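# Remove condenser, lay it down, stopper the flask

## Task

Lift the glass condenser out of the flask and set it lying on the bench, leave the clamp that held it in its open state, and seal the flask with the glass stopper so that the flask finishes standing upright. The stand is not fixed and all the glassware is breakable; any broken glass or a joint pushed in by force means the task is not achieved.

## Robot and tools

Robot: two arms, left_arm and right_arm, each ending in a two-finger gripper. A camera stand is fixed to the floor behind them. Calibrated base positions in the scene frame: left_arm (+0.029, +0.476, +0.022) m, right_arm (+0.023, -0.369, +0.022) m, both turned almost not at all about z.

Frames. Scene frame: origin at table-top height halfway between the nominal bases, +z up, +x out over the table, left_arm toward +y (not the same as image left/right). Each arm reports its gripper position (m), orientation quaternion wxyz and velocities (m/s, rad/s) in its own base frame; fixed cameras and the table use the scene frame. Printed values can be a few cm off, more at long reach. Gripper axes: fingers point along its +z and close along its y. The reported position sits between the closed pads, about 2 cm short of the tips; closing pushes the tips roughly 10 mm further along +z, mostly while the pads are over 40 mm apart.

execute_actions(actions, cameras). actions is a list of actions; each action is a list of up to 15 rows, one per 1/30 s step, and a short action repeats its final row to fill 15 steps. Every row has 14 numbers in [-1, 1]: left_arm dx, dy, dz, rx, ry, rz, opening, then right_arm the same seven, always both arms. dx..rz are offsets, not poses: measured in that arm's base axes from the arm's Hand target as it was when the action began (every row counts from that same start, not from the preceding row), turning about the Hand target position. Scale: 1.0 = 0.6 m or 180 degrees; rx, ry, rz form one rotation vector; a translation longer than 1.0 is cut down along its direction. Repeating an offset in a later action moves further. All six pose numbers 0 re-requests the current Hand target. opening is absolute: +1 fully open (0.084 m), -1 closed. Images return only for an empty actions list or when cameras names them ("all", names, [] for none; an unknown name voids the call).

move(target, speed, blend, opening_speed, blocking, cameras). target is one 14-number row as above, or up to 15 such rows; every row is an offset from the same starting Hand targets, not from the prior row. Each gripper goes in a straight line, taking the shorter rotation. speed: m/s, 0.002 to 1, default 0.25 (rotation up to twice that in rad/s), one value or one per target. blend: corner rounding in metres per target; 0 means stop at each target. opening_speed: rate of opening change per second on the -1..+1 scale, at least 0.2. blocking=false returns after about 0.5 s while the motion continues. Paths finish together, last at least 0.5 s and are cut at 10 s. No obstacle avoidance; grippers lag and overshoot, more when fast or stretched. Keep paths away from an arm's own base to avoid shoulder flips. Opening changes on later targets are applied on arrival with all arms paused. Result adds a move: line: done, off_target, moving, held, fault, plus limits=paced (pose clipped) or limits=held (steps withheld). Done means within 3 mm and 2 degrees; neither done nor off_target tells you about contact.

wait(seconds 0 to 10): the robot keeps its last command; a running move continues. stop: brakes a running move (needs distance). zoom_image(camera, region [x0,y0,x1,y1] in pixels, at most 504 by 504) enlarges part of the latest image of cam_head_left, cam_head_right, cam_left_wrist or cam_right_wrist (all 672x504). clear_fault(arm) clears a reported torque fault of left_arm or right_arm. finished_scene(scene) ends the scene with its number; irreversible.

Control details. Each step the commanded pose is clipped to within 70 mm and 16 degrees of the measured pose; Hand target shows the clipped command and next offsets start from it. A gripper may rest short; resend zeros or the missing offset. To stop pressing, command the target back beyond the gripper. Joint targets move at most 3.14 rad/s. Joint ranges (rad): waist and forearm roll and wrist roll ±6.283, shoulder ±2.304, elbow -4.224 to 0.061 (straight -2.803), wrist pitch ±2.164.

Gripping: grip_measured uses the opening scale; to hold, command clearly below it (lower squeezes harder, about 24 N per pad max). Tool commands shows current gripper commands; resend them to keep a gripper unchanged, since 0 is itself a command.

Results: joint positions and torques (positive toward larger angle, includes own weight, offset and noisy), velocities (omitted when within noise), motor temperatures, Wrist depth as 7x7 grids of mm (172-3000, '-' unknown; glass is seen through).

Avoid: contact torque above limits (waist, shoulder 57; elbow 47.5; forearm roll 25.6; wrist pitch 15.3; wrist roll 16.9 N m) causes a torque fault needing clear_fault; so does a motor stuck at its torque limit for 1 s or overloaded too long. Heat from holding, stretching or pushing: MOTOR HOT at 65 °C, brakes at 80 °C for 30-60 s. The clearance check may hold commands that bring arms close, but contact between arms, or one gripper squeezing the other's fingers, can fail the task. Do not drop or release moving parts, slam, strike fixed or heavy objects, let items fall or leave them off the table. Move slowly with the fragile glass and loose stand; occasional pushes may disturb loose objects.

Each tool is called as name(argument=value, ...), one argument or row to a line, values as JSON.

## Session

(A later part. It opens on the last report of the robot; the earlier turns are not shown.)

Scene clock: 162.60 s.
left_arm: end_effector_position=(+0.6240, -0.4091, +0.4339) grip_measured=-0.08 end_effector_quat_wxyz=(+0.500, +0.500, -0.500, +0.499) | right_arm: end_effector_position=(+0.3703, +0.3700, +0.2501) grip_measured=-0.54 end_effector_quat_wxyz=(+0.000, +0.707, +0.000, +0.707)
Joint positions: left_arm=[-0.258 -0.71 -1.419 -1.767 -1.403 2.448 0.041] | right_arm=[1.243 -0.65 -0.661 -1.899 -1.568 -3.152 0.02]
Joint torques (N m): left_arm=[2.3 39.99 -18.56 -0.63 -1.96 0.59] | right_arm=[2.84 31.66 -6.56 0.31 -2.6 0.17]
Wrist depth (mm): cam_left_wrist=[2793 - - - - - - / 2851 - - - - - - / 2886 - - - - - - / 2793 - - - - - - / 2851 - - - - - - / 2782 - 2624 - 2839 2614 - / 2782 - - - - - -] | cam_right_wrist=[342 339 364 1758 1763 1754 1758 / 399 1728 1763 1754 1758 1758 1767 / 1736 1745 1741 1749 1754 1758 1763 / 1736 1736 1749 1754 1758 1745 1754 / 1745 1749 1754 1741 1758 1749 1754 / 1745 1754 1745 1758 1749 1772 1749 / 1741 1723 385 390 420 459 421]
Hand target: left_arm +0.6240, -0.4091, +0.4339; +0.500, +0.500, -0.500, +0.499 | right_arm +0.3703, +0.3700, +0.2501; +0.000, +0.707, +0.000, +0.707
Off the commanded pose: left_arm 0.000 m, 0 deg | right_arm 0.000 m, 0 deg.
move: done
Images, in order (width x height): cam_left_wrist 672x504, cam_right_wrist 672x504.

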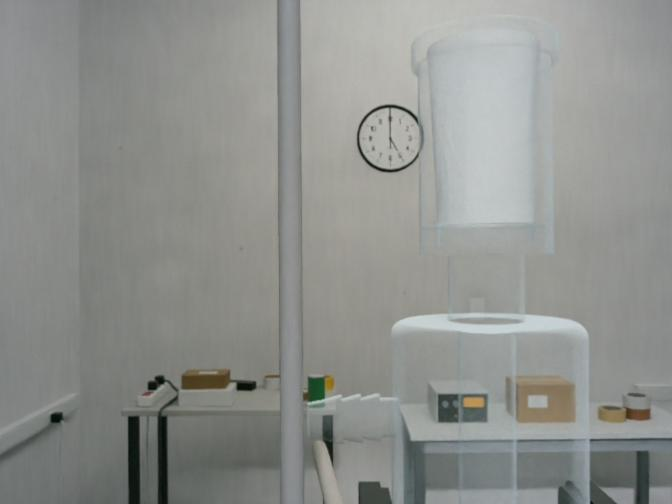

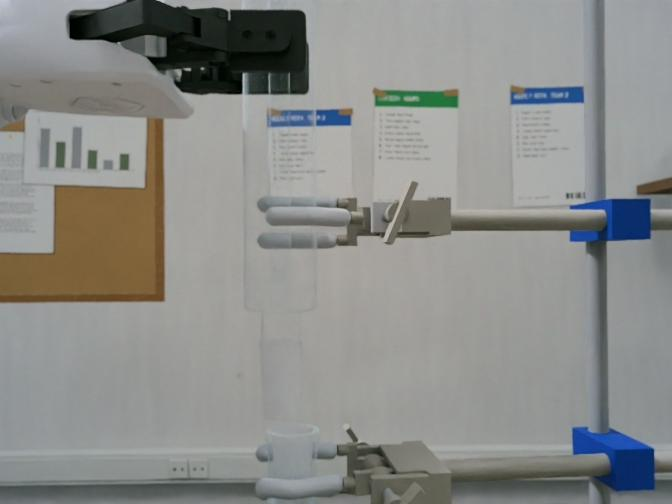

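move(
  target=[
    [-0.0022,0.01,0,0,0,0, -0.5, 0,0,0,0,0,0,-0.52],
    [-0.0025,0.0217,0,0,0,0, -0.5, 0,0,0,0,0,0,-0.52],
  ],
  speed=[0.015,0.015],
  blend=[0.001,0],
  cameras=["cam_left_wrist","cam_right_wrist"],
)

Scene clock: 164.20 s.
left_arm: end_effector_position=(+0.6225, -0.3961, +0.4339) grip_measured=-0.08 end_effector_quat_wxyz=(+0.500, +0.500, -0.500, +0.499) | right_arm: end_effector_position=(+0.3703, +0.3700, +0.2501) grip_measured=-0.54 end_effector_quat_wxyz=(+0.000, +0.707, +0.000, +0.707)
Joint positions: left_arm=[-0.239 -0.7 -1.402 -1.753 -1.417 2.453 0.041] | right_arm=[1.243 -0.65 -0.661 -1.899 -1.568 -3.152 0.02]
Joint torques (N m): left_arm=[3.39 39.83 -19.32 -0.37 -1.86 0.47] | right_arm=[1.96 30.9 -6.38 0.26 -2.62 0.18]
Wrist depth (mm): cam_left_wrist=[2886 - - - - - - / 2839 - - - - - - / 2828 - - - - - - / 2839 - - - - - - / 2805 - - - - - - / 2696 - 2644 - 2874 2585 - / 2738 - - - - - -] | cam_right_wrist=[340 340 363 1758 1763 1754 1767 / 376 1732 1763 1754 1758 1758 1772 / 1749 1745 1758 1763 1767 1754 1758 / 1728 1745 1758 1767 1758 1758 1767 / 1728 1736 1745 1754 1767 1749 1749 / 1749 1745 1763 1745 1736 1745 1749 / 1745 1736 385 389 420 458 422]
Hand target: left_arm +0.6225, -0.3960, +0.4339; +0.500, +0.500, -0.500, +0.499 | right_arm +0.3703, +0.3700, +0.2501; +0.000, +0.707, +0.000, +0.707
Off the commanded pose: left_arm 0.000 m, 0 deg | right_arm 0.000 m, 0 deg.
move: done
Images, in order (width x height): cam_left_wrist 672x504, cam_right_wrist 672x504.

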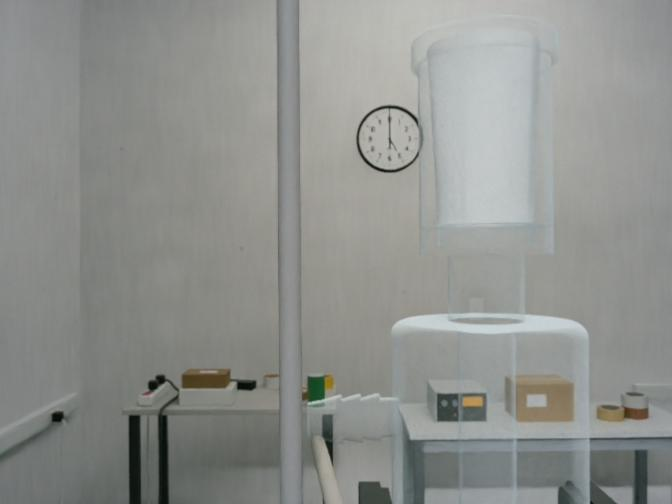

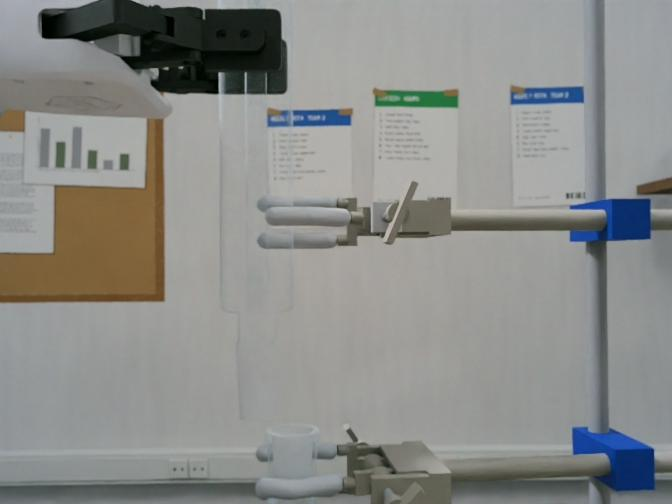

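move(
  target=[
    [0,0.025,0,0,0,0, -0.5, 0,0,0,0,0,0,-0.52],
    [0,0.0667,0,0,0,0, -0.5, 0,0,0,0,0,0,-0.52],
    [0,0.25,0,0,0,0, -0.5, 0,0,0,0,0,0,-0.52],
  ],
  speed=[0.02,0.04,0.12],
  blend=[0.005,0.01,0],
  cameras=["cam_left_wrist","cam_right_wrist"],
)

Scene clock: 167.47 s.
left_arm: end_effector_position=(+0.6225, -0.2461, +0.4339) grip_measured=-0.08 end_effector_quat_wxyz=(+0.500, +0.500, -0.500, +0.499) | right_arm: end_effector_position=(+0.3703, +0.3700, +0.2501) grip_measured=-0.54 end_effector_quat_wxyz=(+0.000, +0.707, +0.000, +0.707)
Joint positions: left_arm=[-0.003 -0.659 -1.336 -1.571 -1.569 2.464 0.041] | right_arm=[1.243 -0.65 -0.661 -1.899 -1.568 -3.152 0.02]
Joint torques (N m): left_arm=[0.79 38.06 -18.52 -0.46 -1.98 0.56] | right_arm=[1.83 30.5 -6.42 0.07 -2.54 0.1]
Wrist depth (mm): cam_left_wrist=[2899 - - - - - - / 2839 - - - - - - / 2828 - - - - - - / 2782 - - - - - - / 2839 - - - - - - / 2696 - - - 2899 2749 2828 / 2851 2899 - 492 - - -] | cam_right_wrist=[1754 1754 1754 1767 1767 1763 1767 / 1741 1736 1758 1767 1754 1767 1767 / 1741 1736 1749 1741 1763 1749 1754 / 1728 1732 1749 1763 1758 1758 1758 / 1758 1741 1745 1745 1754 1763 1749 / 1745 1736 1732 1763 1745 1754 1758 / 1745 1728 385 389 420 460 421]
Hand target: left_arm +0.6225, -0.2460, +0.4339; +0.500, +0.500, -0.500, +0.499 | right_arm +0.3703, +0.3700, +0.2501; +0.000, +0.707, +0.000, +0.707
Off the commanded pose: left_arm 0.000 m, 0 deg | right_arm 0.000 m, 0 deg.
move: done
Images, in order (width x height): cam_left_wrist 672x504, cam_right_wrist 672x504.

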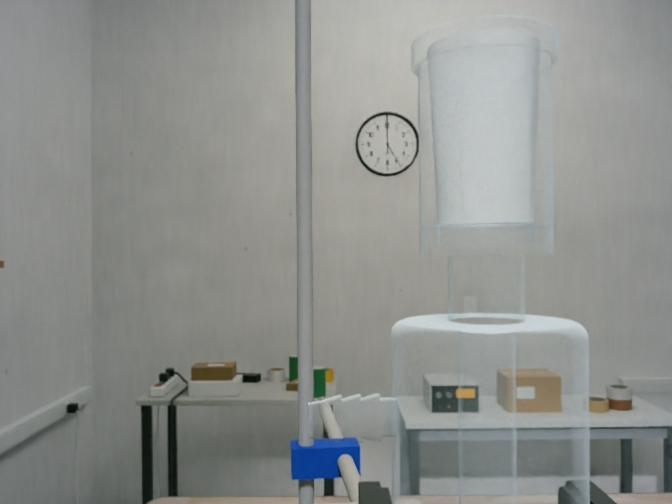

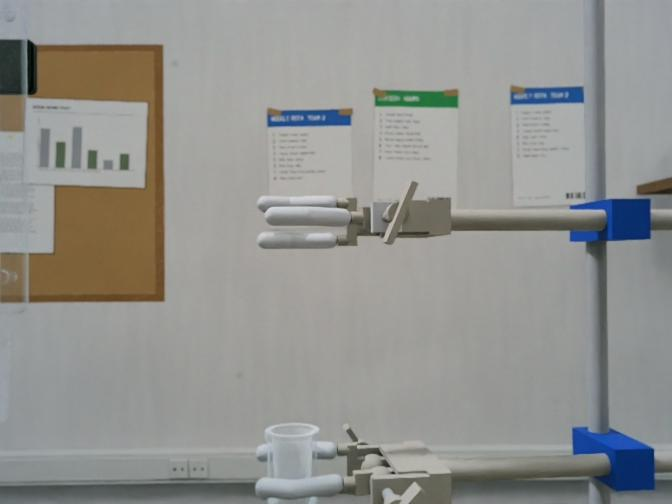

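move(
  target=[-0.336,-0.083,-0.307,0.5,0,0, -0.5, -0.1,0,0,0,0,0,-0.52],
  speed=0.25,
  cameras=["cam_left_wrist","cam_head_left"],
)

Scene clock: 174.07 s.
left_arm: end_effector_position=(+0.4209, -0.2958, +0.2497) grip_measured=-0.08 end_effector_quat_wxyz=(+0.000, +0.707, -0.707, -0.001) | right_arm: end_effector_position=(+0.3103, +0.3700, +0.2501) grip_measured=-0.54 end_effector_quat_wxyz=(+0.000, +0.707, +0.000, +0.707)
Joint positions: left_arm=[-0.613 -0.341 -1.02 0.001 -0.68 0.957 0.041] | right_arm=[1.395 -0.635 -0.622 -1.747 -1.573 -3.129 0.02]
Joint torques (N m): left_arm=[-3.33 22.38 -24.65 1.3 -0.8 -0.67] | right_arm=[3.1 37.35 -5.94 1.05 -2.68 0.3]
Wrist depth (mm): cam_left_wrist=[292 369 406 405 403 405 404 / 247 355 - 404 - 403 403 / 248 340 - 404 - 403 403 / 289 324 403 403 403 403 403 / 291 316 403 402 402 402 401 / 403 404 403 402 402 402 401 / 403 402 403 400 401 400 400] | cam_right_wrist=[1799 1833 1813 1823 1818 1833 1818 / 1781 1795 1838 1828 1828 1823 1828 / 1790 1790 1804 1799 1838 507 1828 / 1795 1795 1809 1818 1818 505 1799 / 1818 1823 1828 1818 1804 1813 1818 / 1809 1823 1818 1809 1809 506 1813 / 1795 1804 437 447 1754 503 1758]
Hand target: left_arm +0.4209, -0.2958, +0.2497; +0.000, +0.707, -0.707, -0.001 | right_arm +0.3103, +0.3700, +0.2501; +0.000, +0.707, +0.000, +0.707
Off the commanded pose: left_arm 0.000 m, 0 deg | right_arm 0.000 m, 0 deg.
move: done
Images, in order (width x height): cam_head_left 672x504, cam_left_wrist 672x504.

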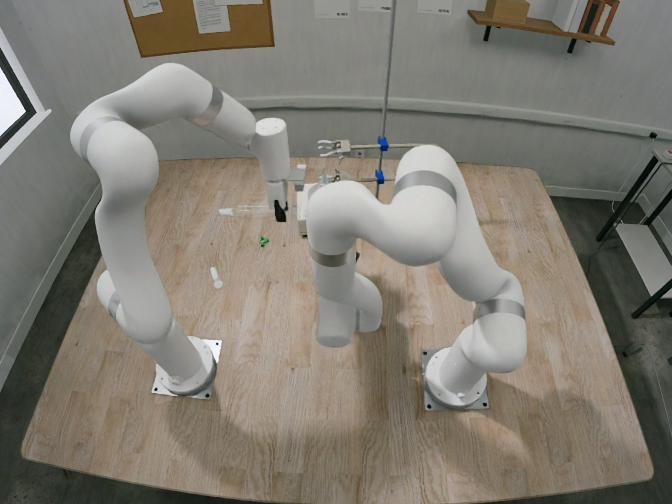

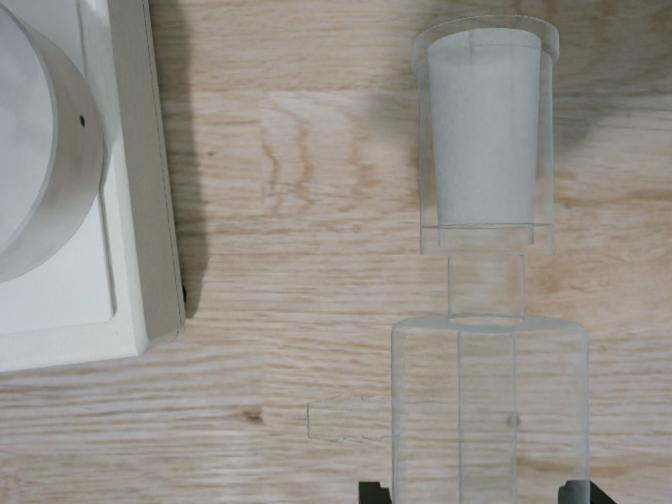

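move(
  target=[
    [0,0,-0.3828,0,0,0, -0.5, 0,0,0,0,0,0,-0.52],
    [0,0,-0.4112,0,0,0, -0.5, 0,0,0,0,0,0,-0.52],
  ],
  speed=[0.15,0.03],
  blend=[0.005,0],
  cameras=["cam_left_wrist","cam_right_wrist"],
)

move(
  target=[
    [0,0,-0.005,0,0,0, -0.5, 0,0,0,0,0,0,-0.52],
  ],
  speed=[0.01],
)

move(
  target=[
    [0,0,-0.0025,0,0,0, -0.5, 0,0,0,0,0,0,-0.52],
  ],
  speed=[0.01],
)

Scene clock: 177.20 s.
left_arm: end_effector_position=(+0.4209, -0.2958, +0.0030) grip_measured=-0.08 end_effector_quat_wxyz=(+0.000, +0.707, -0.707, -0.001) | right_arm: end_effector_position=(+0.3103, +0.3700, +0.2501) grip_measured=-0.54 end_effector_quat_wxyz=(+0.000, +0.707, +0.000, +0.707)
Joint positions: left_arm=[-0.613 -0.806 -1.011 0.003 -0.206 0.954 0.041] | right_arm=[1.395 -0.635 -0.622 -1.747 -1.573 -3.129 0.02]
Joint torques (N m): left_arm=[-4.2 29.36 -17.54 0.4 0.79 -0.55] | right_arm=[3.35 37.43 -5.96 0.87 -2.65 0.4]
Wrist depth (mm): cam_left_wrist=[- - - - - - - / - - - - - - - / - - - - - - - / - - - - - - - / - - - - - - - / - - - - - - - / - - - - - - -] | cam_right_wrist=[1838 1838 1823 1828 1838 1833 1818 / 1795 1809 1838 1823 1828 1818 1813 / 1813 1795 1813 1799 1823 506 1828 / 1776 1804 1813 1813 1828 505 1842 / 1813 1809 1813 1818 1804 1813 1804 / 1795 1823 1804 1813 1838 503 1813 / 1754 1754 1763 446 1745 503 1758]
Hand target: left_arm +0.4209, -0.2958, +0.0029; +0.000, +0.707, -0.707, -0.001 | right_arm +0.3103, +0.3700, +0.2501; +0.000, +0.707, +0.000, +0.707
Off the commanded pose: left_arm 0.000 m, 0 deg | right_arm 0.000 m, 0 deg.
move: done
Images, in order (width x height): cam_left_wrist 672x504, cam_right_wrist 672x504.

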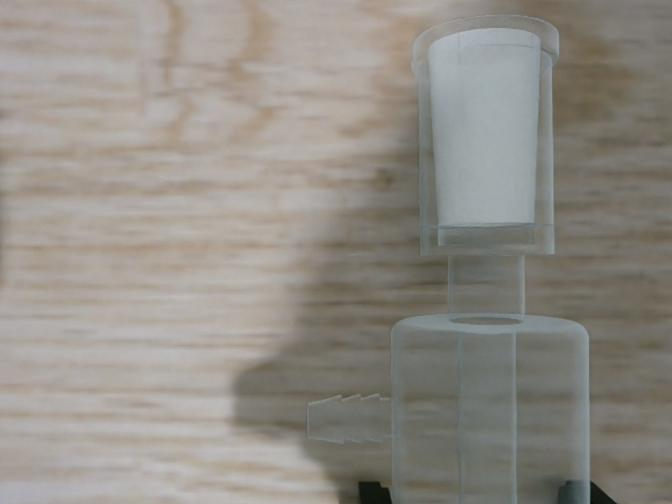

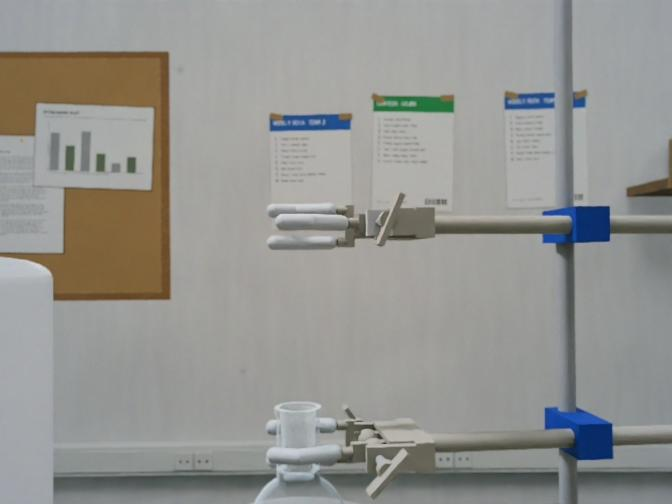

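Scene clock: 177.90 s.
left_arm: end_effector_position=(+0.4210, -0.2959, +0.0000) grip_measured=-0.08 end_effector_quat_wxyz=(+0.000, +0.707, -0.707, -0.001) | right_arm: end_effector_position=(+0.3103, +0.3700, +0.2501) grip_measured=-0.54 end_effector_quat_wxyz=(+0.000, +0.707, +0.000, +0.707)
Joint positions: left_arm=[-0.613 -0.813 -1.013 0.003 -0.201 0.954 0.041] | right_arm=[1.395 -0.635 -0.622 -1.747 -1.573 -3.129 0.02]
Joint torques (N m): left_arm=[-4.43 15.4 -10.42 0.39 2.29 -0.17] | right_arm=[1.77 37.9 -5.79 0.78 -2.63 0.42]
Wrist depth (mm): cam_left_wrist=[- - - - - - - / - - - - - - - / - - - - - - - / - - - - - - - / - - - - - - - / - - - - - - - / - - - - - - -] | cam_right_wrist=[1818 1818 1813 1813 1833 1833 1828 / 1781 1804 1809 1818 1823 1813 1818 / 1785 1781 1813 1809 1813 507 1818 / 1795 1795 1828 1804 1818 505 1828 / 1813 1813 1823 1823 1813 1809 1813 / 1790 1813 1804 1809 1823 505 1813 / 1741 1732 1745 446 1754 503 1758]
Hand target: left_arm +0.4209, -0.2958, -0.0001; +0.000, +0.707, -0.707, -0.001 | right_arm +0.3103, +0.3700, +0.2501; +0.000, +0.707, +0.000, +0.707
Off the commanded pose: left_arm 0.000 m, 0 deg | right_arm 0.000 m, 0 deg.
move: done

Scene clock: 178.60 s.
left_arm: end_effector_position=(+0.4209, -0.2959, -0.0015) grip_measured=-0.08 end_effector_quat_wxyz=(+0.000, +0.707, -0.707, -0.001) | right_arm: end_effector_position=(+0.3103, +0.3700, +0.2501) grip_measured=-0.54 end_effector_quat_wxyz=(+0.000, +0.707, +0.000, +0.707)
Joint positions: left_arm=[-0.613 -0.816 -1.014 0.003 -0.199 0.954 0.041] | right_arm=[1.395 -0.635 -0.622 -1.747 -1.573 -3.129 0.02]
Joint torques (N m): left_arm=[-1.32 13.26 -10.33 0.71 1.45 0.43] | right_arm=[2.96 37.51 -5.79 0.6 -2.59 0.34]
Wrist depth (mm): cam_left_wrist=[- - - - - - - / - - - - - - - / - - - - - - - / - - - - - - - / - - - - - - - / - - - - - - - / - - - - - - -] | cam_right_wrist=[1818 1823 1813 1823 1818 1818 1833 / 1813 1790 1813 1818 1823 1833 1809 / 1795 1785 1813 1809 1828 508 1828 / 1785 1804 1818 1818 1823 506 1828 / 1795 1799 1818 1809 1804 1818 1818 / 1804 1809 1818 1818 1799 504 1813 / 1758 1754 1741 446 1749 503 1772]
Hand target: left_arm +0.4209, -0.2958, -0.0016; +0.000, +0.707, -0.707, -0.001 | right_arm +0.3103, +0.3700, +0.2501; +0.000, +0.707, +0.000, +0.707
Off the commanded pose: left_arm 0.000 m, 0 deg | right_arm 0.000 m, 0 deg.
move: done

move(
  target=[
    [0,0,0.0017,0,0,0, -0.35, 0,0,0,0,0,0,-0.52],
  ],
  speed=[0.01],
  opening_speed=0.3,
)

move(
  target=[
    [0,0,0,0,0,0, -0.12, 0,0,0,0,0,0,-0.52],
  ],
  speed=[0.01],
  opening_speed=0.2,
)

execute_actions(
  actions=[
    [[0,0,0,0,0,0,-0.11,0,0,0,0,0,0,-0.52]],
    [[0,0,0,0,0,0,-0.10,0,0,0,0,0,0,-0.52]],
    [[0,0,0,0,0,0,-0.09,0,0,0,0,0,0,-0.52]],
    [[0,0,0,0,0,0,-0.08,0,0,0,0,0,0,-0.52]],
    [[0,0,0,0,0,0,-0.07,0,0,0,0,0,0,-0.52]],
    [[0,0,0,0,0,0,-0.06,0,0,0,0,0,0,-0.52]],
    [[0,0,0,0,0,0,-0.05,0,0,0,0,0,0,-0.52]],
    [[0,0,0,0,0,0,-0.03,0,0,0,0,0,0,-0.52]],
  ],
  cameras=["cam_left_wrist"],
)

Scene clock: 180.10 s.
left_arm: end_effector_position=(+0.4209, -0.2958, -0.0006) grip_measured=-0.08 end_effector_quat_wxyz=(+0.000, +0.707, -0.707, -0.001) | right_arm: end_effector_position=(+0.3103, +0.3700, +0.2501) grip_measured=-0.54 end_effector_quat_wxyz=(+0.000, +0.707, +0.000, +0.707)
Joint positions: left_arm=[-0.613 -0.814 -1.013 0.003 -0.201 0.954 0.041] | right_arm=[1.395 -0.635 -0.622 -1.747 -1.573 -3.129 0.02]
Joint torques (N m): left_arm=[2.37 35.65 -11.9 0.27 -0.77 0.36] | right_arm=[3.84 37.33 -6.21 0.24 -2.56 0.21]
Wrist depth (mm): cam_left_wrist=[- - - - - - - / - - - - - - - / - - - - - - - / - - - - - - - / - - - - - - - / - - - - - - - / - - - - - - -] | cam_right_wrist=[1813 1828 1809 1828 1823 1828 1828 / 1813 1795 1823 1842 1818 1809 1818 / 1795 1795 1823 1795 1809 506 1833 / 1790 1785 1809 1799 1818 505 1809 / 1809 1809 1813 1813 1804 1838 1823 / 1795 1818 1818 1809 1823 504 1818 / 1745 1754 1754 446 1767 504 1749]
Hand target: left_arm +0.4209, -0.2958, -0.0005; +0.000, +0.707, -0.707, -0.001 | right_arm +0.3103, +0.3700, +0.2501; +0.000, +0.707, +0.000, +0.707
Off the commanded pose: left_arm 0.000 m, 0 deg | right_arm 0.000 m, 0 deg.
move: done

Scene clock: 181.47 s.
left_arm: end_effector_position=(+0.4209, -0.2958, -0.0005) grip_measured=-0.08 end_effector_quat_wxyz=(+0.000, +0.707, -0.707, -0.001) | right_arm: end_effector_position=(+0.3103, +0.3700, +0.2501) grip_measured=-0.54 end_effector_quat_wxyz=(+0.000, +0.707, +0.000, +0.707)
Joint positions: left_arm=[-0.613 -0.814 -1.013 0.003 -0.201 0.954 0.041] | right_arm=[1.395 -0.635 -0.622 -1.747 -1.573 -3.129 0.02]
Joint torques (N m): left_arm=[0.91 35.44 -15.26 -0.03 -0.88 0.33] | right_arm=[3.06 35.7 -5.83 0.72 -2.53 0.27]
Wrist depth (mm): cam_left_wrist=[- - - - - - - / - - - - - - - / - - - - - - - / - - - - - - - / - - - - - - - / - - - - - - - / - - - - - - -] | cam_right_wrist=[1813 1804 1828 1823 1828 1828 1813 / 1804 1785 1813 1813 1828 1813 1823 / 1785 1799 1818 1818 1818 507 1818 / 1799 1795 1809 1813 1823 505 1804 / 1799 1804 1813 1799 1804 1823 1818 / 1813 1809 1809 1818 1809 505 1804 / 1736 1732 1745 446 1758 504 1754]
Hand target: left_arm +0.4209, -0.2958, -0.0005; +0.000, +0.707, -0.707, -0.001 | right_arm +0.3103, +0.3700, +0.2501; +0.000, +0.707, +0.000, +0.707
Off the commanded pose: left_arm 0.000 m, 0 deg | right_arm 0.000 m, 0 deg.
move: done

Scene clock: 185.67 s.
left_arm: end_effector_position=(+0.4209, -0.2958, -0.0005) grip_measured=-0.04 end_effector_quat_wxyz=(+0.000, +0.707, -0.707, -0.001) | right_arm: end_effector_position=(+0.3103, +0.3700, +0.2501) grip_measured=-0.54 end_effector_quat_wxyz=(+0.000, +0.707, +0.000, +0.707)
Joint positions: left_arm=[-0.613 -0.814 -1.013 0.003 -0.201 0.954 0.042] | right_arm=[1.395 -0.635 -0.622 -1.747 -1.573 -3.129 0.02]
Joint torques (N m): left_arm=[1 31.07 -14.91 -0.21 -0.05 0.61] | right_arm=[2.9 38.89 -6.02 0.88 -2.49 0.19]
Wrist depth (mm): cam_left_wrist=[- - - - - - - / - - - - - - - / - - - - - - - / - - - - - - - / - - - - - - - / - - - - - - - / - - - - - - -] | cam_right_wrist=[1828 1804 1833 1823 1823 1818 1809 / 1785 1799 1813 1804 1823 1813 1813 / 1804 1790 1799 1823 1818 506 1823 / 1799 1790 1818 1813 1804 506 1813 / 1799 1781 1813 1809 1833 1828 1809 / 1799 1818 1828 1828 1809 505 1813 / 1745 1732 1749 448 1749 503 1745]
Hand target: left_arm +0.4209, -0.2958, -0.0005; +0.000, +0.707, -0.707, -0.001 | right_arm +0.3103, +0.3700, +0.2501; +0.000, +0.707, +0.000, +0.707
Off the commanded pose: left_arm 0.000 m, 0 deg | right_arm 0.000 m, 0 deg.
Images, in order (width x height): cam_left_wrist 672x504.

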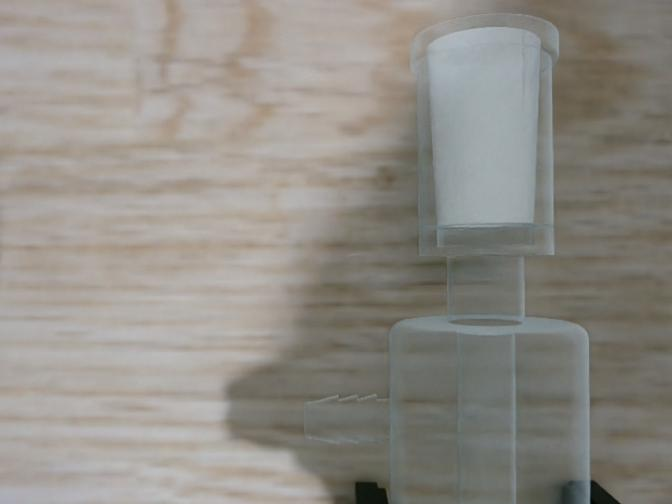

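move(
  target=[
    [0,0,0,0,0,0, 0.5, 0,0,0,0,0,0,-0.52],
  ],
  opening_speed=0.2,
  cameras=["cam_left_wrist"],
)

move(
  target=[
    [0,0,0,0,0,0, 0.9, 0,0,0,0,0,0,-0.52],
  ],
  opening_speed=0.3,
  cameras=["cam_left_wrist"],
)

Scene clock: 188.93 s.
left_arm: end_effector_position=(+0.4209, -0.2958, -0.0005) grip_measured=+0.49 end_effector_quat_wxyz=(+0.000, +0.707, -0.707, -0.001) | right_arm: end_effector_position=(+0.3103, +0.3700, +0.2501) grip_measured=-0.54 end_effector_quat_wxyz=(+0.000, +0.707, +0.000, +0.707)
Joint positions: left_arm=[-0.613 -0.814 -1.013 0.003 -0.201 0.954 0.065] | right_arm=[1.395 -0.635 -0.622 -1.747 -1.573 -3.129 0.02]
Joint torques (N m): left_arm=[1.1 30.65 -14.56 -0.07 0.49 0.36] | right_arm=[2.4 39.43 -6.55 0.72 -2.49 0.07]
Wrist depth (mm): cam_left_wrist=[- - - - - - - / - - - - - - - / - - - - - - - / - - - - - - - / - - - - - - - / - - - - - - - / - - - - - - -] | cam_right_wrist=[1809 1818 1823 1828 1823 1813 1818 / 1799 1813 1804 1813 1823 1809 1838 / 1785 1799 1804 1818 1809 507 1809 / 1785 1795 1823 1799 1804 505 1823 / 1799 1809 1804 1809 1813 1818 1823 / 1809 1813 1809 1813 1818 506 1823 / 1736 1736 1754 447 1767 503 1763]
Hand target: left_arm +0.4209, -0.2958, -0.0005; +0.000, +0.707, -0.707, -0.001 | right_arm +0.3103, +0.3700, +0.2501; +0.000, +0.707, +0.000, +0.707
Off the commanded pose: left_arm 0.000 m, 0 deg | right_arm 0.000 m, 0 deg.
move: done
Images, in order (width x height): cam_left_wrist 672x504.

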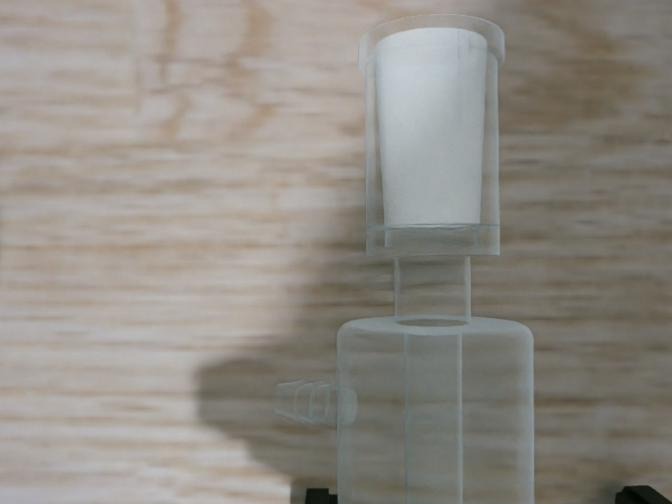

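Scene clock: 190.50 s.
left_arm: end_effector_position=(+0.4209, -0.2958, -0.0005) grip_measured=+0.90 end_effector_quat_wxyz=(+0.000, +0.707, -0.707, -0.001) | right_arm: end_effector_position=(+0.3103, +0.3700, +0.2501) grip_measured=-0.54 end_effector_quat_wxyz=(+0.000, +0.707, +0.000, +0.707)
Joint positions: left_arm=[-0.613 -0.814 -1.013 0.003 -0.201 0.954 0.08] | right_arm=[1.395 -0.635 -0.622 -1.747 -1.573 -3.129 0.02]
Joint torques (N m): left_arm=[1.56 31.48 -15.43 -0.55 0.48 0.42] | right_arm=[1.83 38.57 -5.6 0.75 -2.32 0.19]
Wrist depth (mm): cam_left_wrist=[- - - - - - - / - - - - - - - / - - - - - - - / - - - - - - - / - - - - - - - / - - - - - - - / - - - - - - -] | cam_right_wrist=[1813 1818 1799 1823 1828 1833 1842 / 1809 1776 1818 1804 1823 1813 1828 / 1785 1804 1809 1809 1809 506 1828 / 1772 1785 1790 1818 1813 505 1813 / 1790 1813 1813 1804 1818 1804 1818 / 1804 1804 1813 1813 1813 505 1818 / 1754 1767 1745 446 1749 503 1767]
Hand target: left_arm +0.4209, -0.2958, -0.0005; +0.000, +0.707, -0.707, -0.001 | right_arm +0.3103, +0.3700, +0.2501; +0.000, +0.707, +0.000, +0.707
Off the commanded pose: left_arm 0.000 m, 0 deg | right_arm 0.000 m, 0 deg.
move: done
Images, in order (width x height): cam_left_wrist 672x504.

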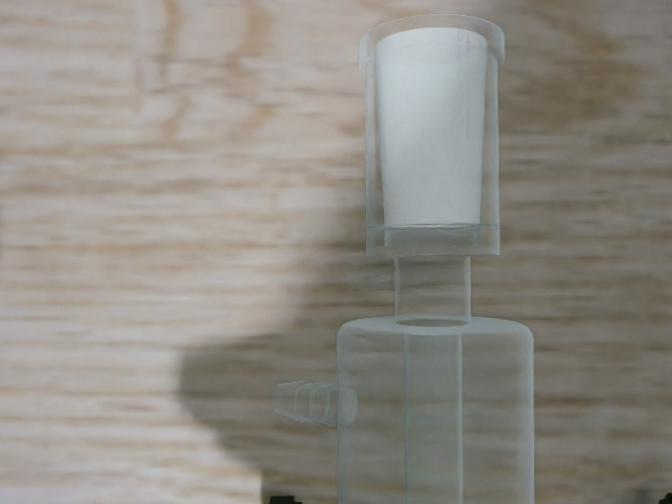

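move(
  target=[
    [0,0,0.1,0,0,0, 0.9, 0,0,0,0,0,0,-0.52],
    [0,0,0.3,0,0,0, 0.9, 0,0,0,0,0,0,-0.52],
    [-0.1265,0.443,0.4175,0,0,-0.5, 0.9, 0,0,0,0,0,0,-0.52],
  ],
  speed=[0.06,0.25,0.3],
  blend=[0.01,0.03,0],
  cameras=["cam_left_wrist","cam_head_left"],
)

Scene clock: 196.07 s.
left_arm: end_effector_position=(+0.3450, -0.0300, +0.2500) grip_measured=+0.90 end_effector_quat_wxyz=(+0.001, +0.000, +1.000, +0.000) | right_arm: end_effector_position=(+0.3103, +0.3700, +0.2501) grip_measured=-0.54 end_effector_quat_wxyz=(+0.000, +0.707, +0.000, +0.707)
Joint positions: left_arm=[-0.087 0.062 -0.56 0.002 -0.621 3.052 0.08] | right_arm=[1.395 -0.635 -0.622 -1.747 -1.573 -3.129 0.02]
Joint torques (N m): left_arm=[3.13 14.64 -18.22 -0.19 -0.57 0.51] | right_arm=[2.56 38.17 -7.11 0.22 -2.33 0.19]
Wrist depth (mm): cam_left_wrist=[404 403 404 403 403 404 403 / 404 404 403 404 404 403 403 / 405 404 403 403 403 403 403 / 403 403 404 403 402 403 403 / 403 402 403 403 403 402 402 / 405 404 403 402 401 403 401 / 403 404 402 403 402 403 401] | cam_right_wrist=[1813 1823 1809 1818 1823 1833 1833 / 1813 1809 1813 1823 1809 1823 1833 / 1804 1790 1818 1818 1823 506 1833 / 1790 1790 1809 1804 1804 506 1823 / 1818 1804 1818 1818 1823 1818 1813 / 1809 1785 1818 1809 1818 505 1813 / 1745 1741 1758 447 1772 503 1763]
Hand target: left_arm +0.3450, -0.0300, +0.2500; +0.001, +0.000, +1.000, +0.000 | right_arm +0.3103, +0.3700, +0.2501; +0.000, +0.707, +0.000, +0.707
Off the commanded pose: left_arm 0.000 m, 0 deg | right_arm 0.000 m, 0 deg.
move: done
Images, in order (width x height): cam_head_left 672x504, cam_left_wrist 672x504.

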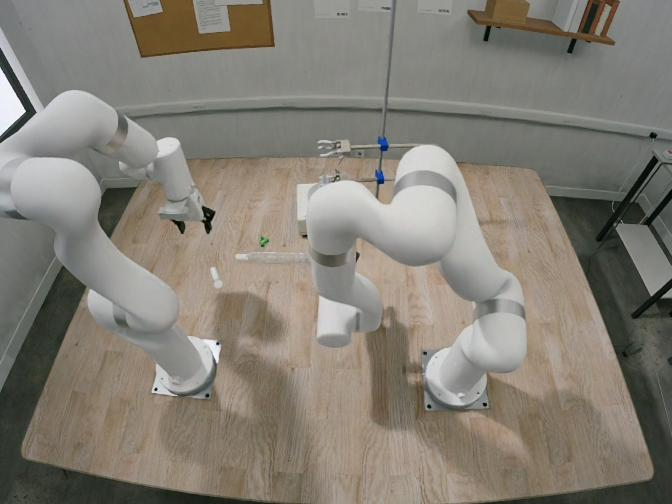

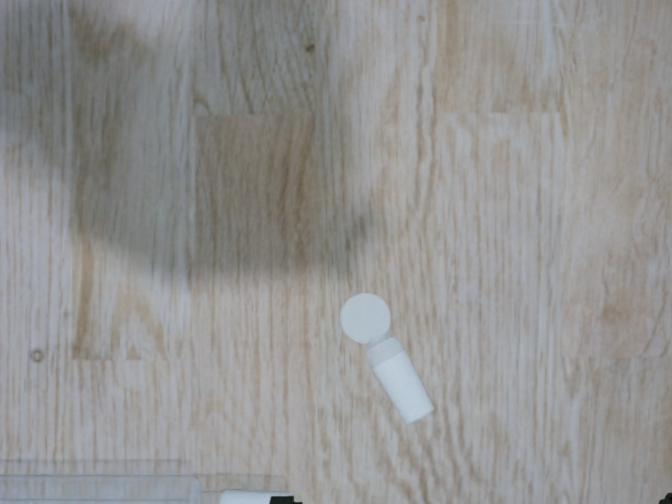

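zoom_image(
  camera="cam_left_wrist",
  region=[310, 270, 470, 430],
)

Scaled by 3.150 from the camera's 672x504 image, which has a finer 960x720 frame.

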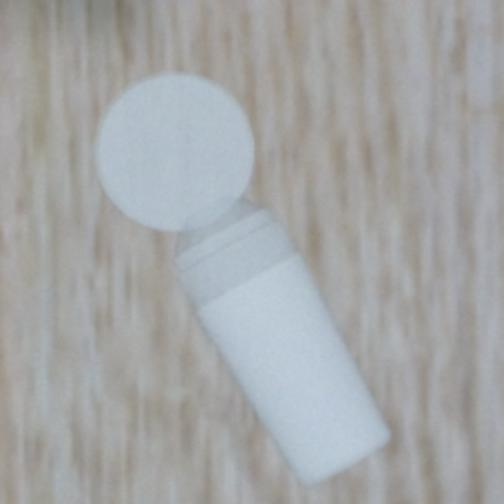

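zoom_image(
  camera="cam_left_wrist",
  region=[330, 285, 400, 355],
)

Scaled by 7.200 from the camera's 672x504 image, which has a finer 960x720 frame.

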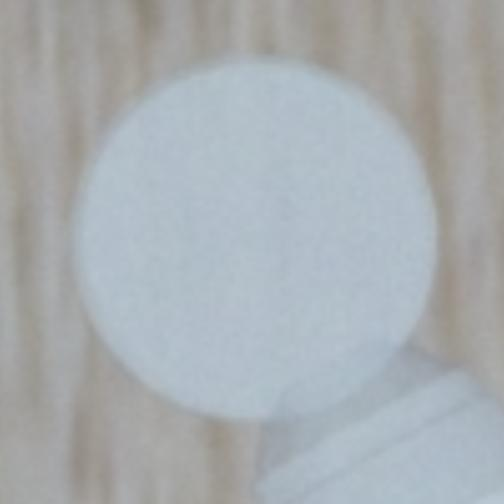

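move(
  target=[
    [-0.054,-0.0272,-0.3,0,0,0.161, 0.0, 0,0,0,0,0,0,-0.52],
  ],
  speed=[0.2],
  opening_speed=0.6,
  cameras=["cam_left_wrist"],
)

zoom_image(
  camera="cam_left_wrist",
  region=[380, 404, 540, 504],
)

Scene clock: 204.10 s.
left_arm: end_effector_position=(+0.3126, -0.0464, +0.0700) grip_measured=-0.01 end_effector_quat_wxyz=(+0.000, -0.250, +0.968, +0.000) | right_arm: end_effector_position=(+0.3103, +0.3700, +0.2501) grip_measured=-0.54 end_effector_quat_wxyz=(+0.000, +0.707, +0.000, +0.707)
Joint positions: left_arm=[-0.147 -0.359 -0.428 0.004 -0.068 2.484 0.044] | right_arm=[1.395 -0.635 -0.622 -1.747 -1.573 -3.129 0.02]
Joint torques (N m): left_arm=[-4.02 13.97 -14.37 0.42 0.74 -0.35] | right_arm=[1.52 36.97 -6.7 0.42 -2.3 0.03]
Wrist depth (mm): cam_left_wrist=[224 224 223 223 223 222 223 / 224 224 224 223 223 222 222 / 223 223 223 223 223 223 222 / 224 224 223 223 223 222 222 / 223 223 223 223 222 223 222 / 223 223 223 223 222 222 221 / 223 223 223 222 212 222 222] | cam_right_wrist=[1809 1818 1813 1833 1823 1809 1818 / 1809 1799 1813 1818 1813 1828 1833 / 1804 1795 1809 1804 1790 507 1813 / 1809 1813 1804 1818 1833 505 1823 / 1804 1809 1818 1818 1823 1809 1813 / 1799 1795 1804 1804 1804 505 1813 / 1763 1745 1749 447 1758 504 1767]
Hand target: left_arm +0.3126, -0.0464, +0.0700; +0.001, -0.250, +0.968, +0.001 | right_arm +0.3103, +0.3700, +0.2501; +0.000, +0.707, +0.000, +0.707
Off the commanded pose: left_arm 0.000 m, 0 deg | right_arm 0.000 m, 0 deg.
move: done
Images, in order (width x height): cam_left_wrist 672x504.

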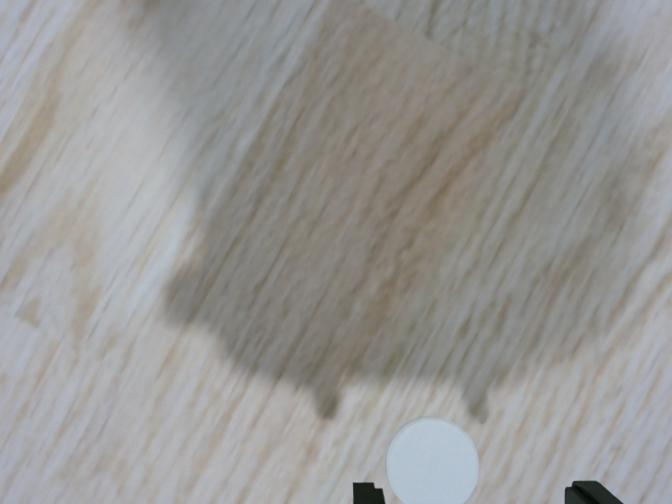

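Scaled by 3.150 from the camera's 672x504 image, which has a finer 960x720 frame.

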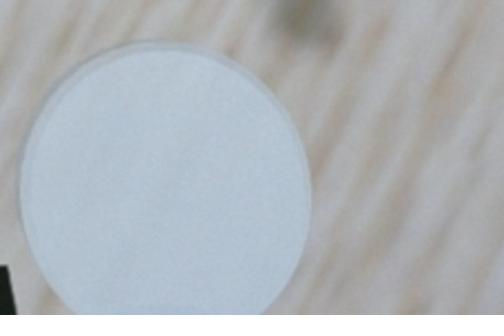

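move(
  target=[
    [-0.0015,-0.0043,-0.08,0,0,0, 0.0, 0,0,0,0,0,0,-0.52],
    [-0.0015,-0.0043,-0.1158,0,0,0, 0.0, 0,0,0,0,0,0,-0.52],
  ],
  speed=[0.1,0.03],
  blend=[0.003,0],
  cameras=["cam_left_wrist"],
)

zoom_image(
  camera="cam_left_wrist",
  region=[340, 434, 620, 504],
)

Scene clock: 206.33 s.
left_arm: end_effector_position=(+0.3117, -0.0490, +0.0005) grip_measured=-0.01 end_effector_quat_wxyz=(+0.001, -0.250, +0.968, +0.001) | right_arm: end_effector_position=(+0.3103, +0.3700, +0.2501) grip_measured=-0.54 end_effector_quat_wxyz=(+0.000, +0.707, +0.000, +0.707)
Joint positions: left_arm=[-0.157 -0.598 -0.473 -0.011 0.125 2.49 0.044] | right_arm=[1.395 -0.635 -0.622 -1.747 -1.573 -3.129 0.02]
Joint torques (N m): left_arm=[-1.71 15.46 -10.35 0.36 1.05 -0.48] | right_arm=[3.31 37.24 -6.34 0.08 -2.19 0.07]
Wrist depth (mm): cam_left_wrist=[- - - - - - - / - - - - - - - / - - - - - - - / - - - - - - - / - - - - - - - / - - - - - - - / - - - - - - -] | cam_right_wrist=[1809 1823 1818 1809 1804 1833 1833 / 1799 1809 1833 1838 1823 1823 1828 / 1781 1818 1818 1799 1828 506 1813 / 1781 1799 1823 1813 1813 505 1799 / 1813 1813 1809 1818 1818 1818 1804 / 1809 1795 1813 1818 1813 505 1809 / 1745 1749 1749 447 1745 503 1763]
Hand target: left_arm +0.3117, -0.0489, +0.0005; +0.001, -0.250, +0.968, +0.001 | right_arm +0.3103, +0.3700, +0.2501; +0.000, +0.707, +0.000, +0.707
Off the commanded pose: left_arm 0.000 m, 0 deg | right_arm 0.000 m, 0 deg.
move: done
Images, in order (width x height): cam_left_wrist 672x504.

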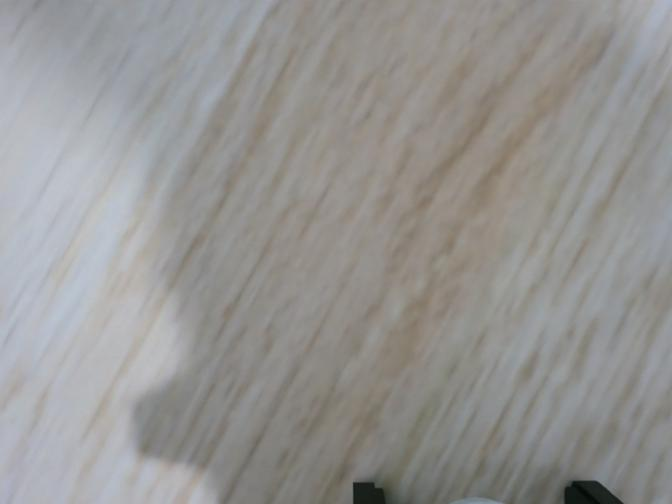

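Scaled by 1.800 from the camera's 672x504 image, which has a finer 960x720 frame.

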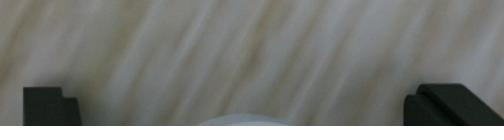

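move(
  target=[
    [0,0,0,0,0,0, -0.2, 0,0,0,0,0,0,-0.52],
  ],
  opening_speed=0.3,
)

move(
  target=[
    [0,0,0,0,0,0, -0.8, 0,0,0,0,0,0,-0.52],
  ],
  opening_speed=0.25,
  cameras=["cam_left_wrist","cam_head_left","cam_head_right"],
)

zoom_image(
  camera="cam_head_left",
  region=[150, 230, 290, 330],
)

Scene clock: 207.87 s.
left_arm: end_effector_position=(+0.3117, -0.0489, +0.0005) grip_measured=-0.21 end_effector_quat_wxyz=(+0.001, -0.250, +0.968, +0.001) | right_arm: end_effector_position=(+0.3103, +0.3700, +0.2501) grip_measured=-0.54 end_effector_quat_wxyz=(+0.000, +0.707, +0.000, +0.707)
Joint positions: left_arm=[-0.157 -0.598 -0.473 -0.011 0.125 2.49 0.035] | right_arm=[1.395 -0.635 -0.622 -1.747 -1.573 -3.129 0.02]
Joint torques (N m): left_arm=[0.82 17.32 -9.58 0.14 0.89 -0.5] | right_arm=[2.85 38.29 -6.09 0.17 -2.17 0.13]
Wrist depth (mm): cam_left_wrist=[- - - - - - - / - - - - - - - / - - - - - - - / - - - - - - - / - - - - - - - / - - - - - - - / - - - - - - -] | cam_right_wrist=[1818 1818 1804 1828 1823 1823 1823 / 1790 1781 1813 1823 1828 1823 1838 / 1799 1799 1785 1809 1799 507 1818 / 1795 1790 1799 1804 1813 505 1813 / 1790 1799 1809 1813 1818 1833 1813 / 1799 1804 1799 1813 1799 503 1818 / 1754 1754 1754 447 1741 503 1758]
Hand target: left_arm +0.3117, -0.0489, +0.0005; +0.001, -0.250, +0.968, +0.001 | right_arm +0.3103, +0.3700, +0.2501; +0.000, +0.707, +0.000, +0.707
Off the commanded pose: left_arm 0.000 m, 0 deg | right_arm 0.000 m, 0 deg.
move: done

Scene clock: 210.47 s.
left_arm: end_effector_position=(+0.3117, -0.0489, +0.0005) grip_measured=-0.30 end_effector_quat_wxyz=(+0.001, -0.250, +0.968, +0.001) | right_arm: end_effector_position=(+0.3103, +0.3700, +0.2501) grip_measured=-0.54 end_effector_quat_wxyz=(+0.000, +0.707, +0.000, +0.707)
Joint positions: left_arm=[-0.157 -0.598 -0.473 -0.011 0.125 2.49 0.031] | right_arm=[1.395 -0.635 -0.622 -1.747 -1.573 -3.129 0.02]
Joint torques (N m): left_arm=[0.82 18.58 -9.81 0.12 1 -0.58] | right_arm=[2.05 38.14 -6.27 0.29 -2.13 -0.05]
Wrist depth (mm): cam_left_wrist=[- - - - - - - / - - - - - - - / - - - - - - - / - - - - - - - / - - - - - - - / - - - - - - - / - - - - - - -] | cam_right_wrist=[1809 1818 1818 1823 1818 1818 1833 / 1790 1790 1813 1833 1813 1828 1813 / 1799 1795 1818 1818 1818 507 1813 / 1795 1804 1804 1809 1795 506 1823 / 1804 1813 1818 1809 1818 1799 1823 / 1813 1804 1809 1818 1813 505 1823 / 1745 1732 1745 447 1754 505 1767]
Hand target: left_arm +0.3117, -0.0489, +0.0005; +0.001, -0.250, +0.968, +0.001 | right_arm +0.3103, +0.3700, +0.2501; +0.000, +0.707, +0.000, +0.707
Off the commanded pose: left_arm 0.000 m, 0 deg | right_arm 0.000 m, 0 deg.
move: done
Images, in order (width x height): cam_head_left 672x504, cam_head_right 672x504, cam_left_wrist 672x504.

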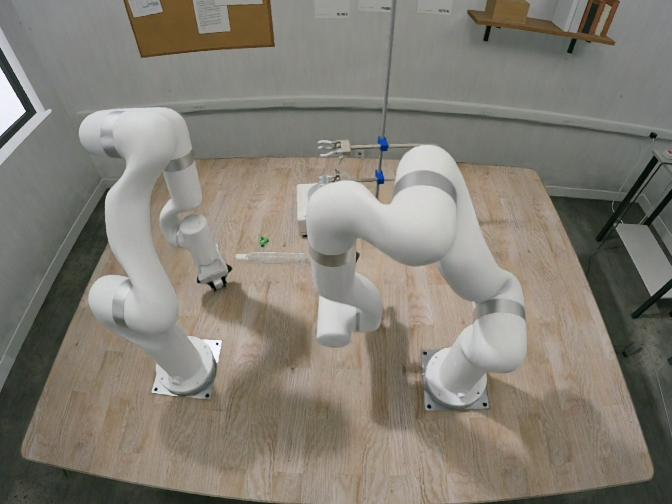

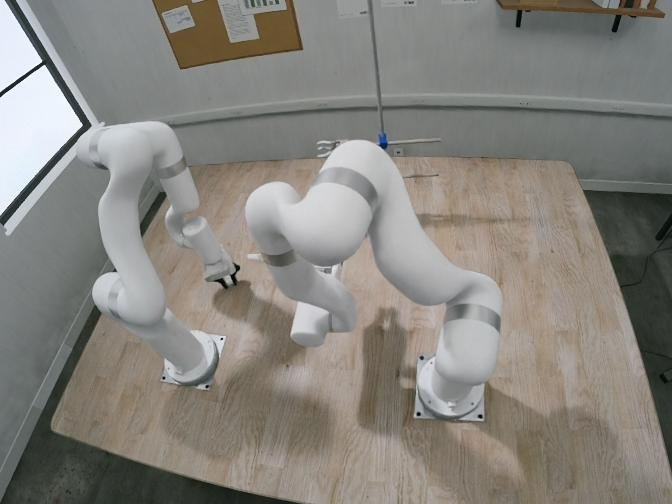

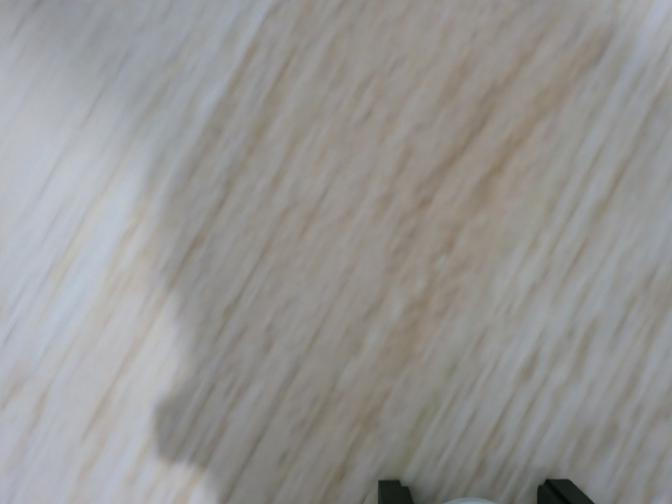

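Scaled by 3.600 from the camera's 672x504 image, which has a finer 960x720 frame.

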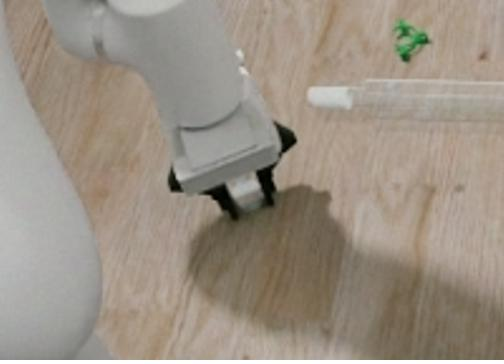

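move(
  target=[
    [0,0,0.03,0,0,0, -0.8, 0,0,0,0,0,0,-0.52],
    [0,0,0.2,0,0,0, -0.8, 0,0,0,0,0,0,-0.52],
  ],
  speed=[0.04,0.12],
  blend=[0.005,0],
  cameras=["cam_left_wrist","cam_head_left"],
)

zoom_image(
  camera="cam_head_left",
  region=[150, 180, 290, 330],
)

Scene clock: 212.93 s.
left_arm: end_effector_position=(+0.3117, -0.0489, +0.1205) grip_measured=-0.30 end_effector_quat_wxyz=(+0.001, -0.250, +0.968, +0.001) | right_arm: end_effector_position=(+0.3103, +0.3700, +0.2501) grip_measured=-0.54 end_effector_quat_wxyz=(+0.000, +0.707, +0.000, +0.707)
Joint positions: left_arm=[-0.157 -0.192 -0.416 0.006 -0.224 2.472 0.031] | right_arm=[1.395 -0.635 -0.622 -1.747 -1.573 -3.129 0.02]
Joint torques (N m): left_arm=[-4.78 19.44 -12.47 0.58 -0.58 -0.59] | right_arm=[3.35 37.64 -6.54 0 -2.09 0.18]
Wrist depth (mm): cam_left_wrist=[275 274 274 274 273 273 273 / 274 274 274 274 273 273 273 / 274 274 273 274 273 273 273 / 274 274 273 273 273 272 272 / 274 274 274 273 273 273 273 / 274 273 273 273 273 272 272 / 273 273 273 273 273 273 272] | cam_right_wrist=[1818 1823 1823 1833 1838 1828 1823 / 1795 1799 1813 1823 1813 1818 1809 / 1795 1809 1795 1799 1799 507 1833 / 1795 1795 1823 1809 1813 505 1823 / 1790 1813 1804 1809 1813 1813 1828 / 1809 1818 1809 1818 1813 505 1842 / 1749 1754 1749 446 1754 504 1741]
Hand target: left_arm +0.3117, -0.0489, +0.1205; +0.001, -0.250, +0.968, +0.001 | right_arm +0.3103, +0.3700, +0.2501; +0.000, +0.707, +0.000, +0.707
Off the commanded pose: left_arm 0.000 m, 0 deg | right_arm 0.000 m, 0 deg.
move: done
Images, in order (width x height): cam_head_left 672x504, cam_left_wrist 672x504.

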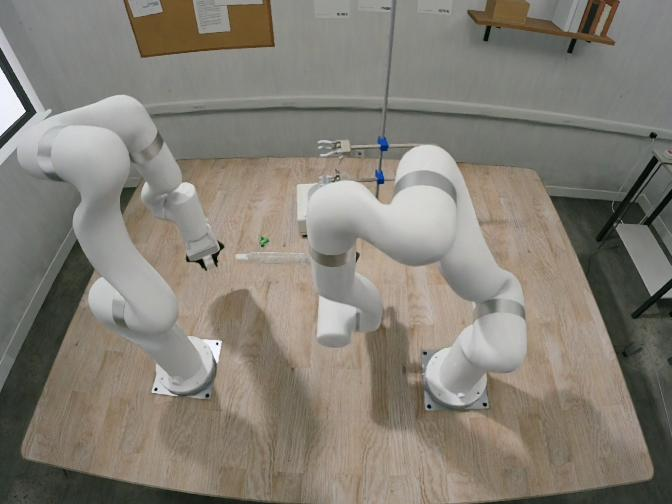

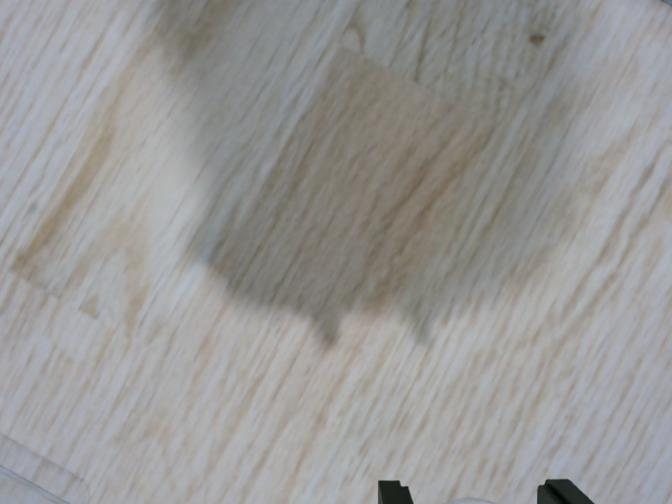

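Scaled by 3.360 from the camera's 672x504 image, which has a finer 960x720 frame.

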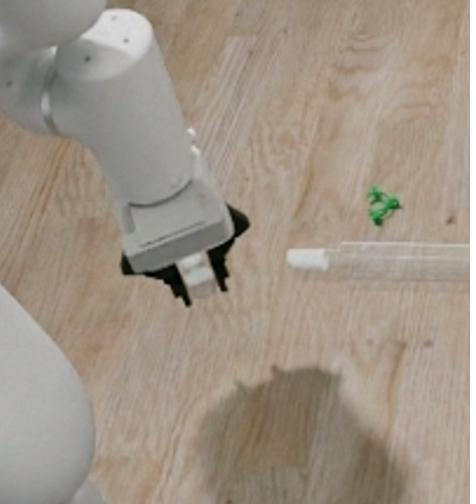

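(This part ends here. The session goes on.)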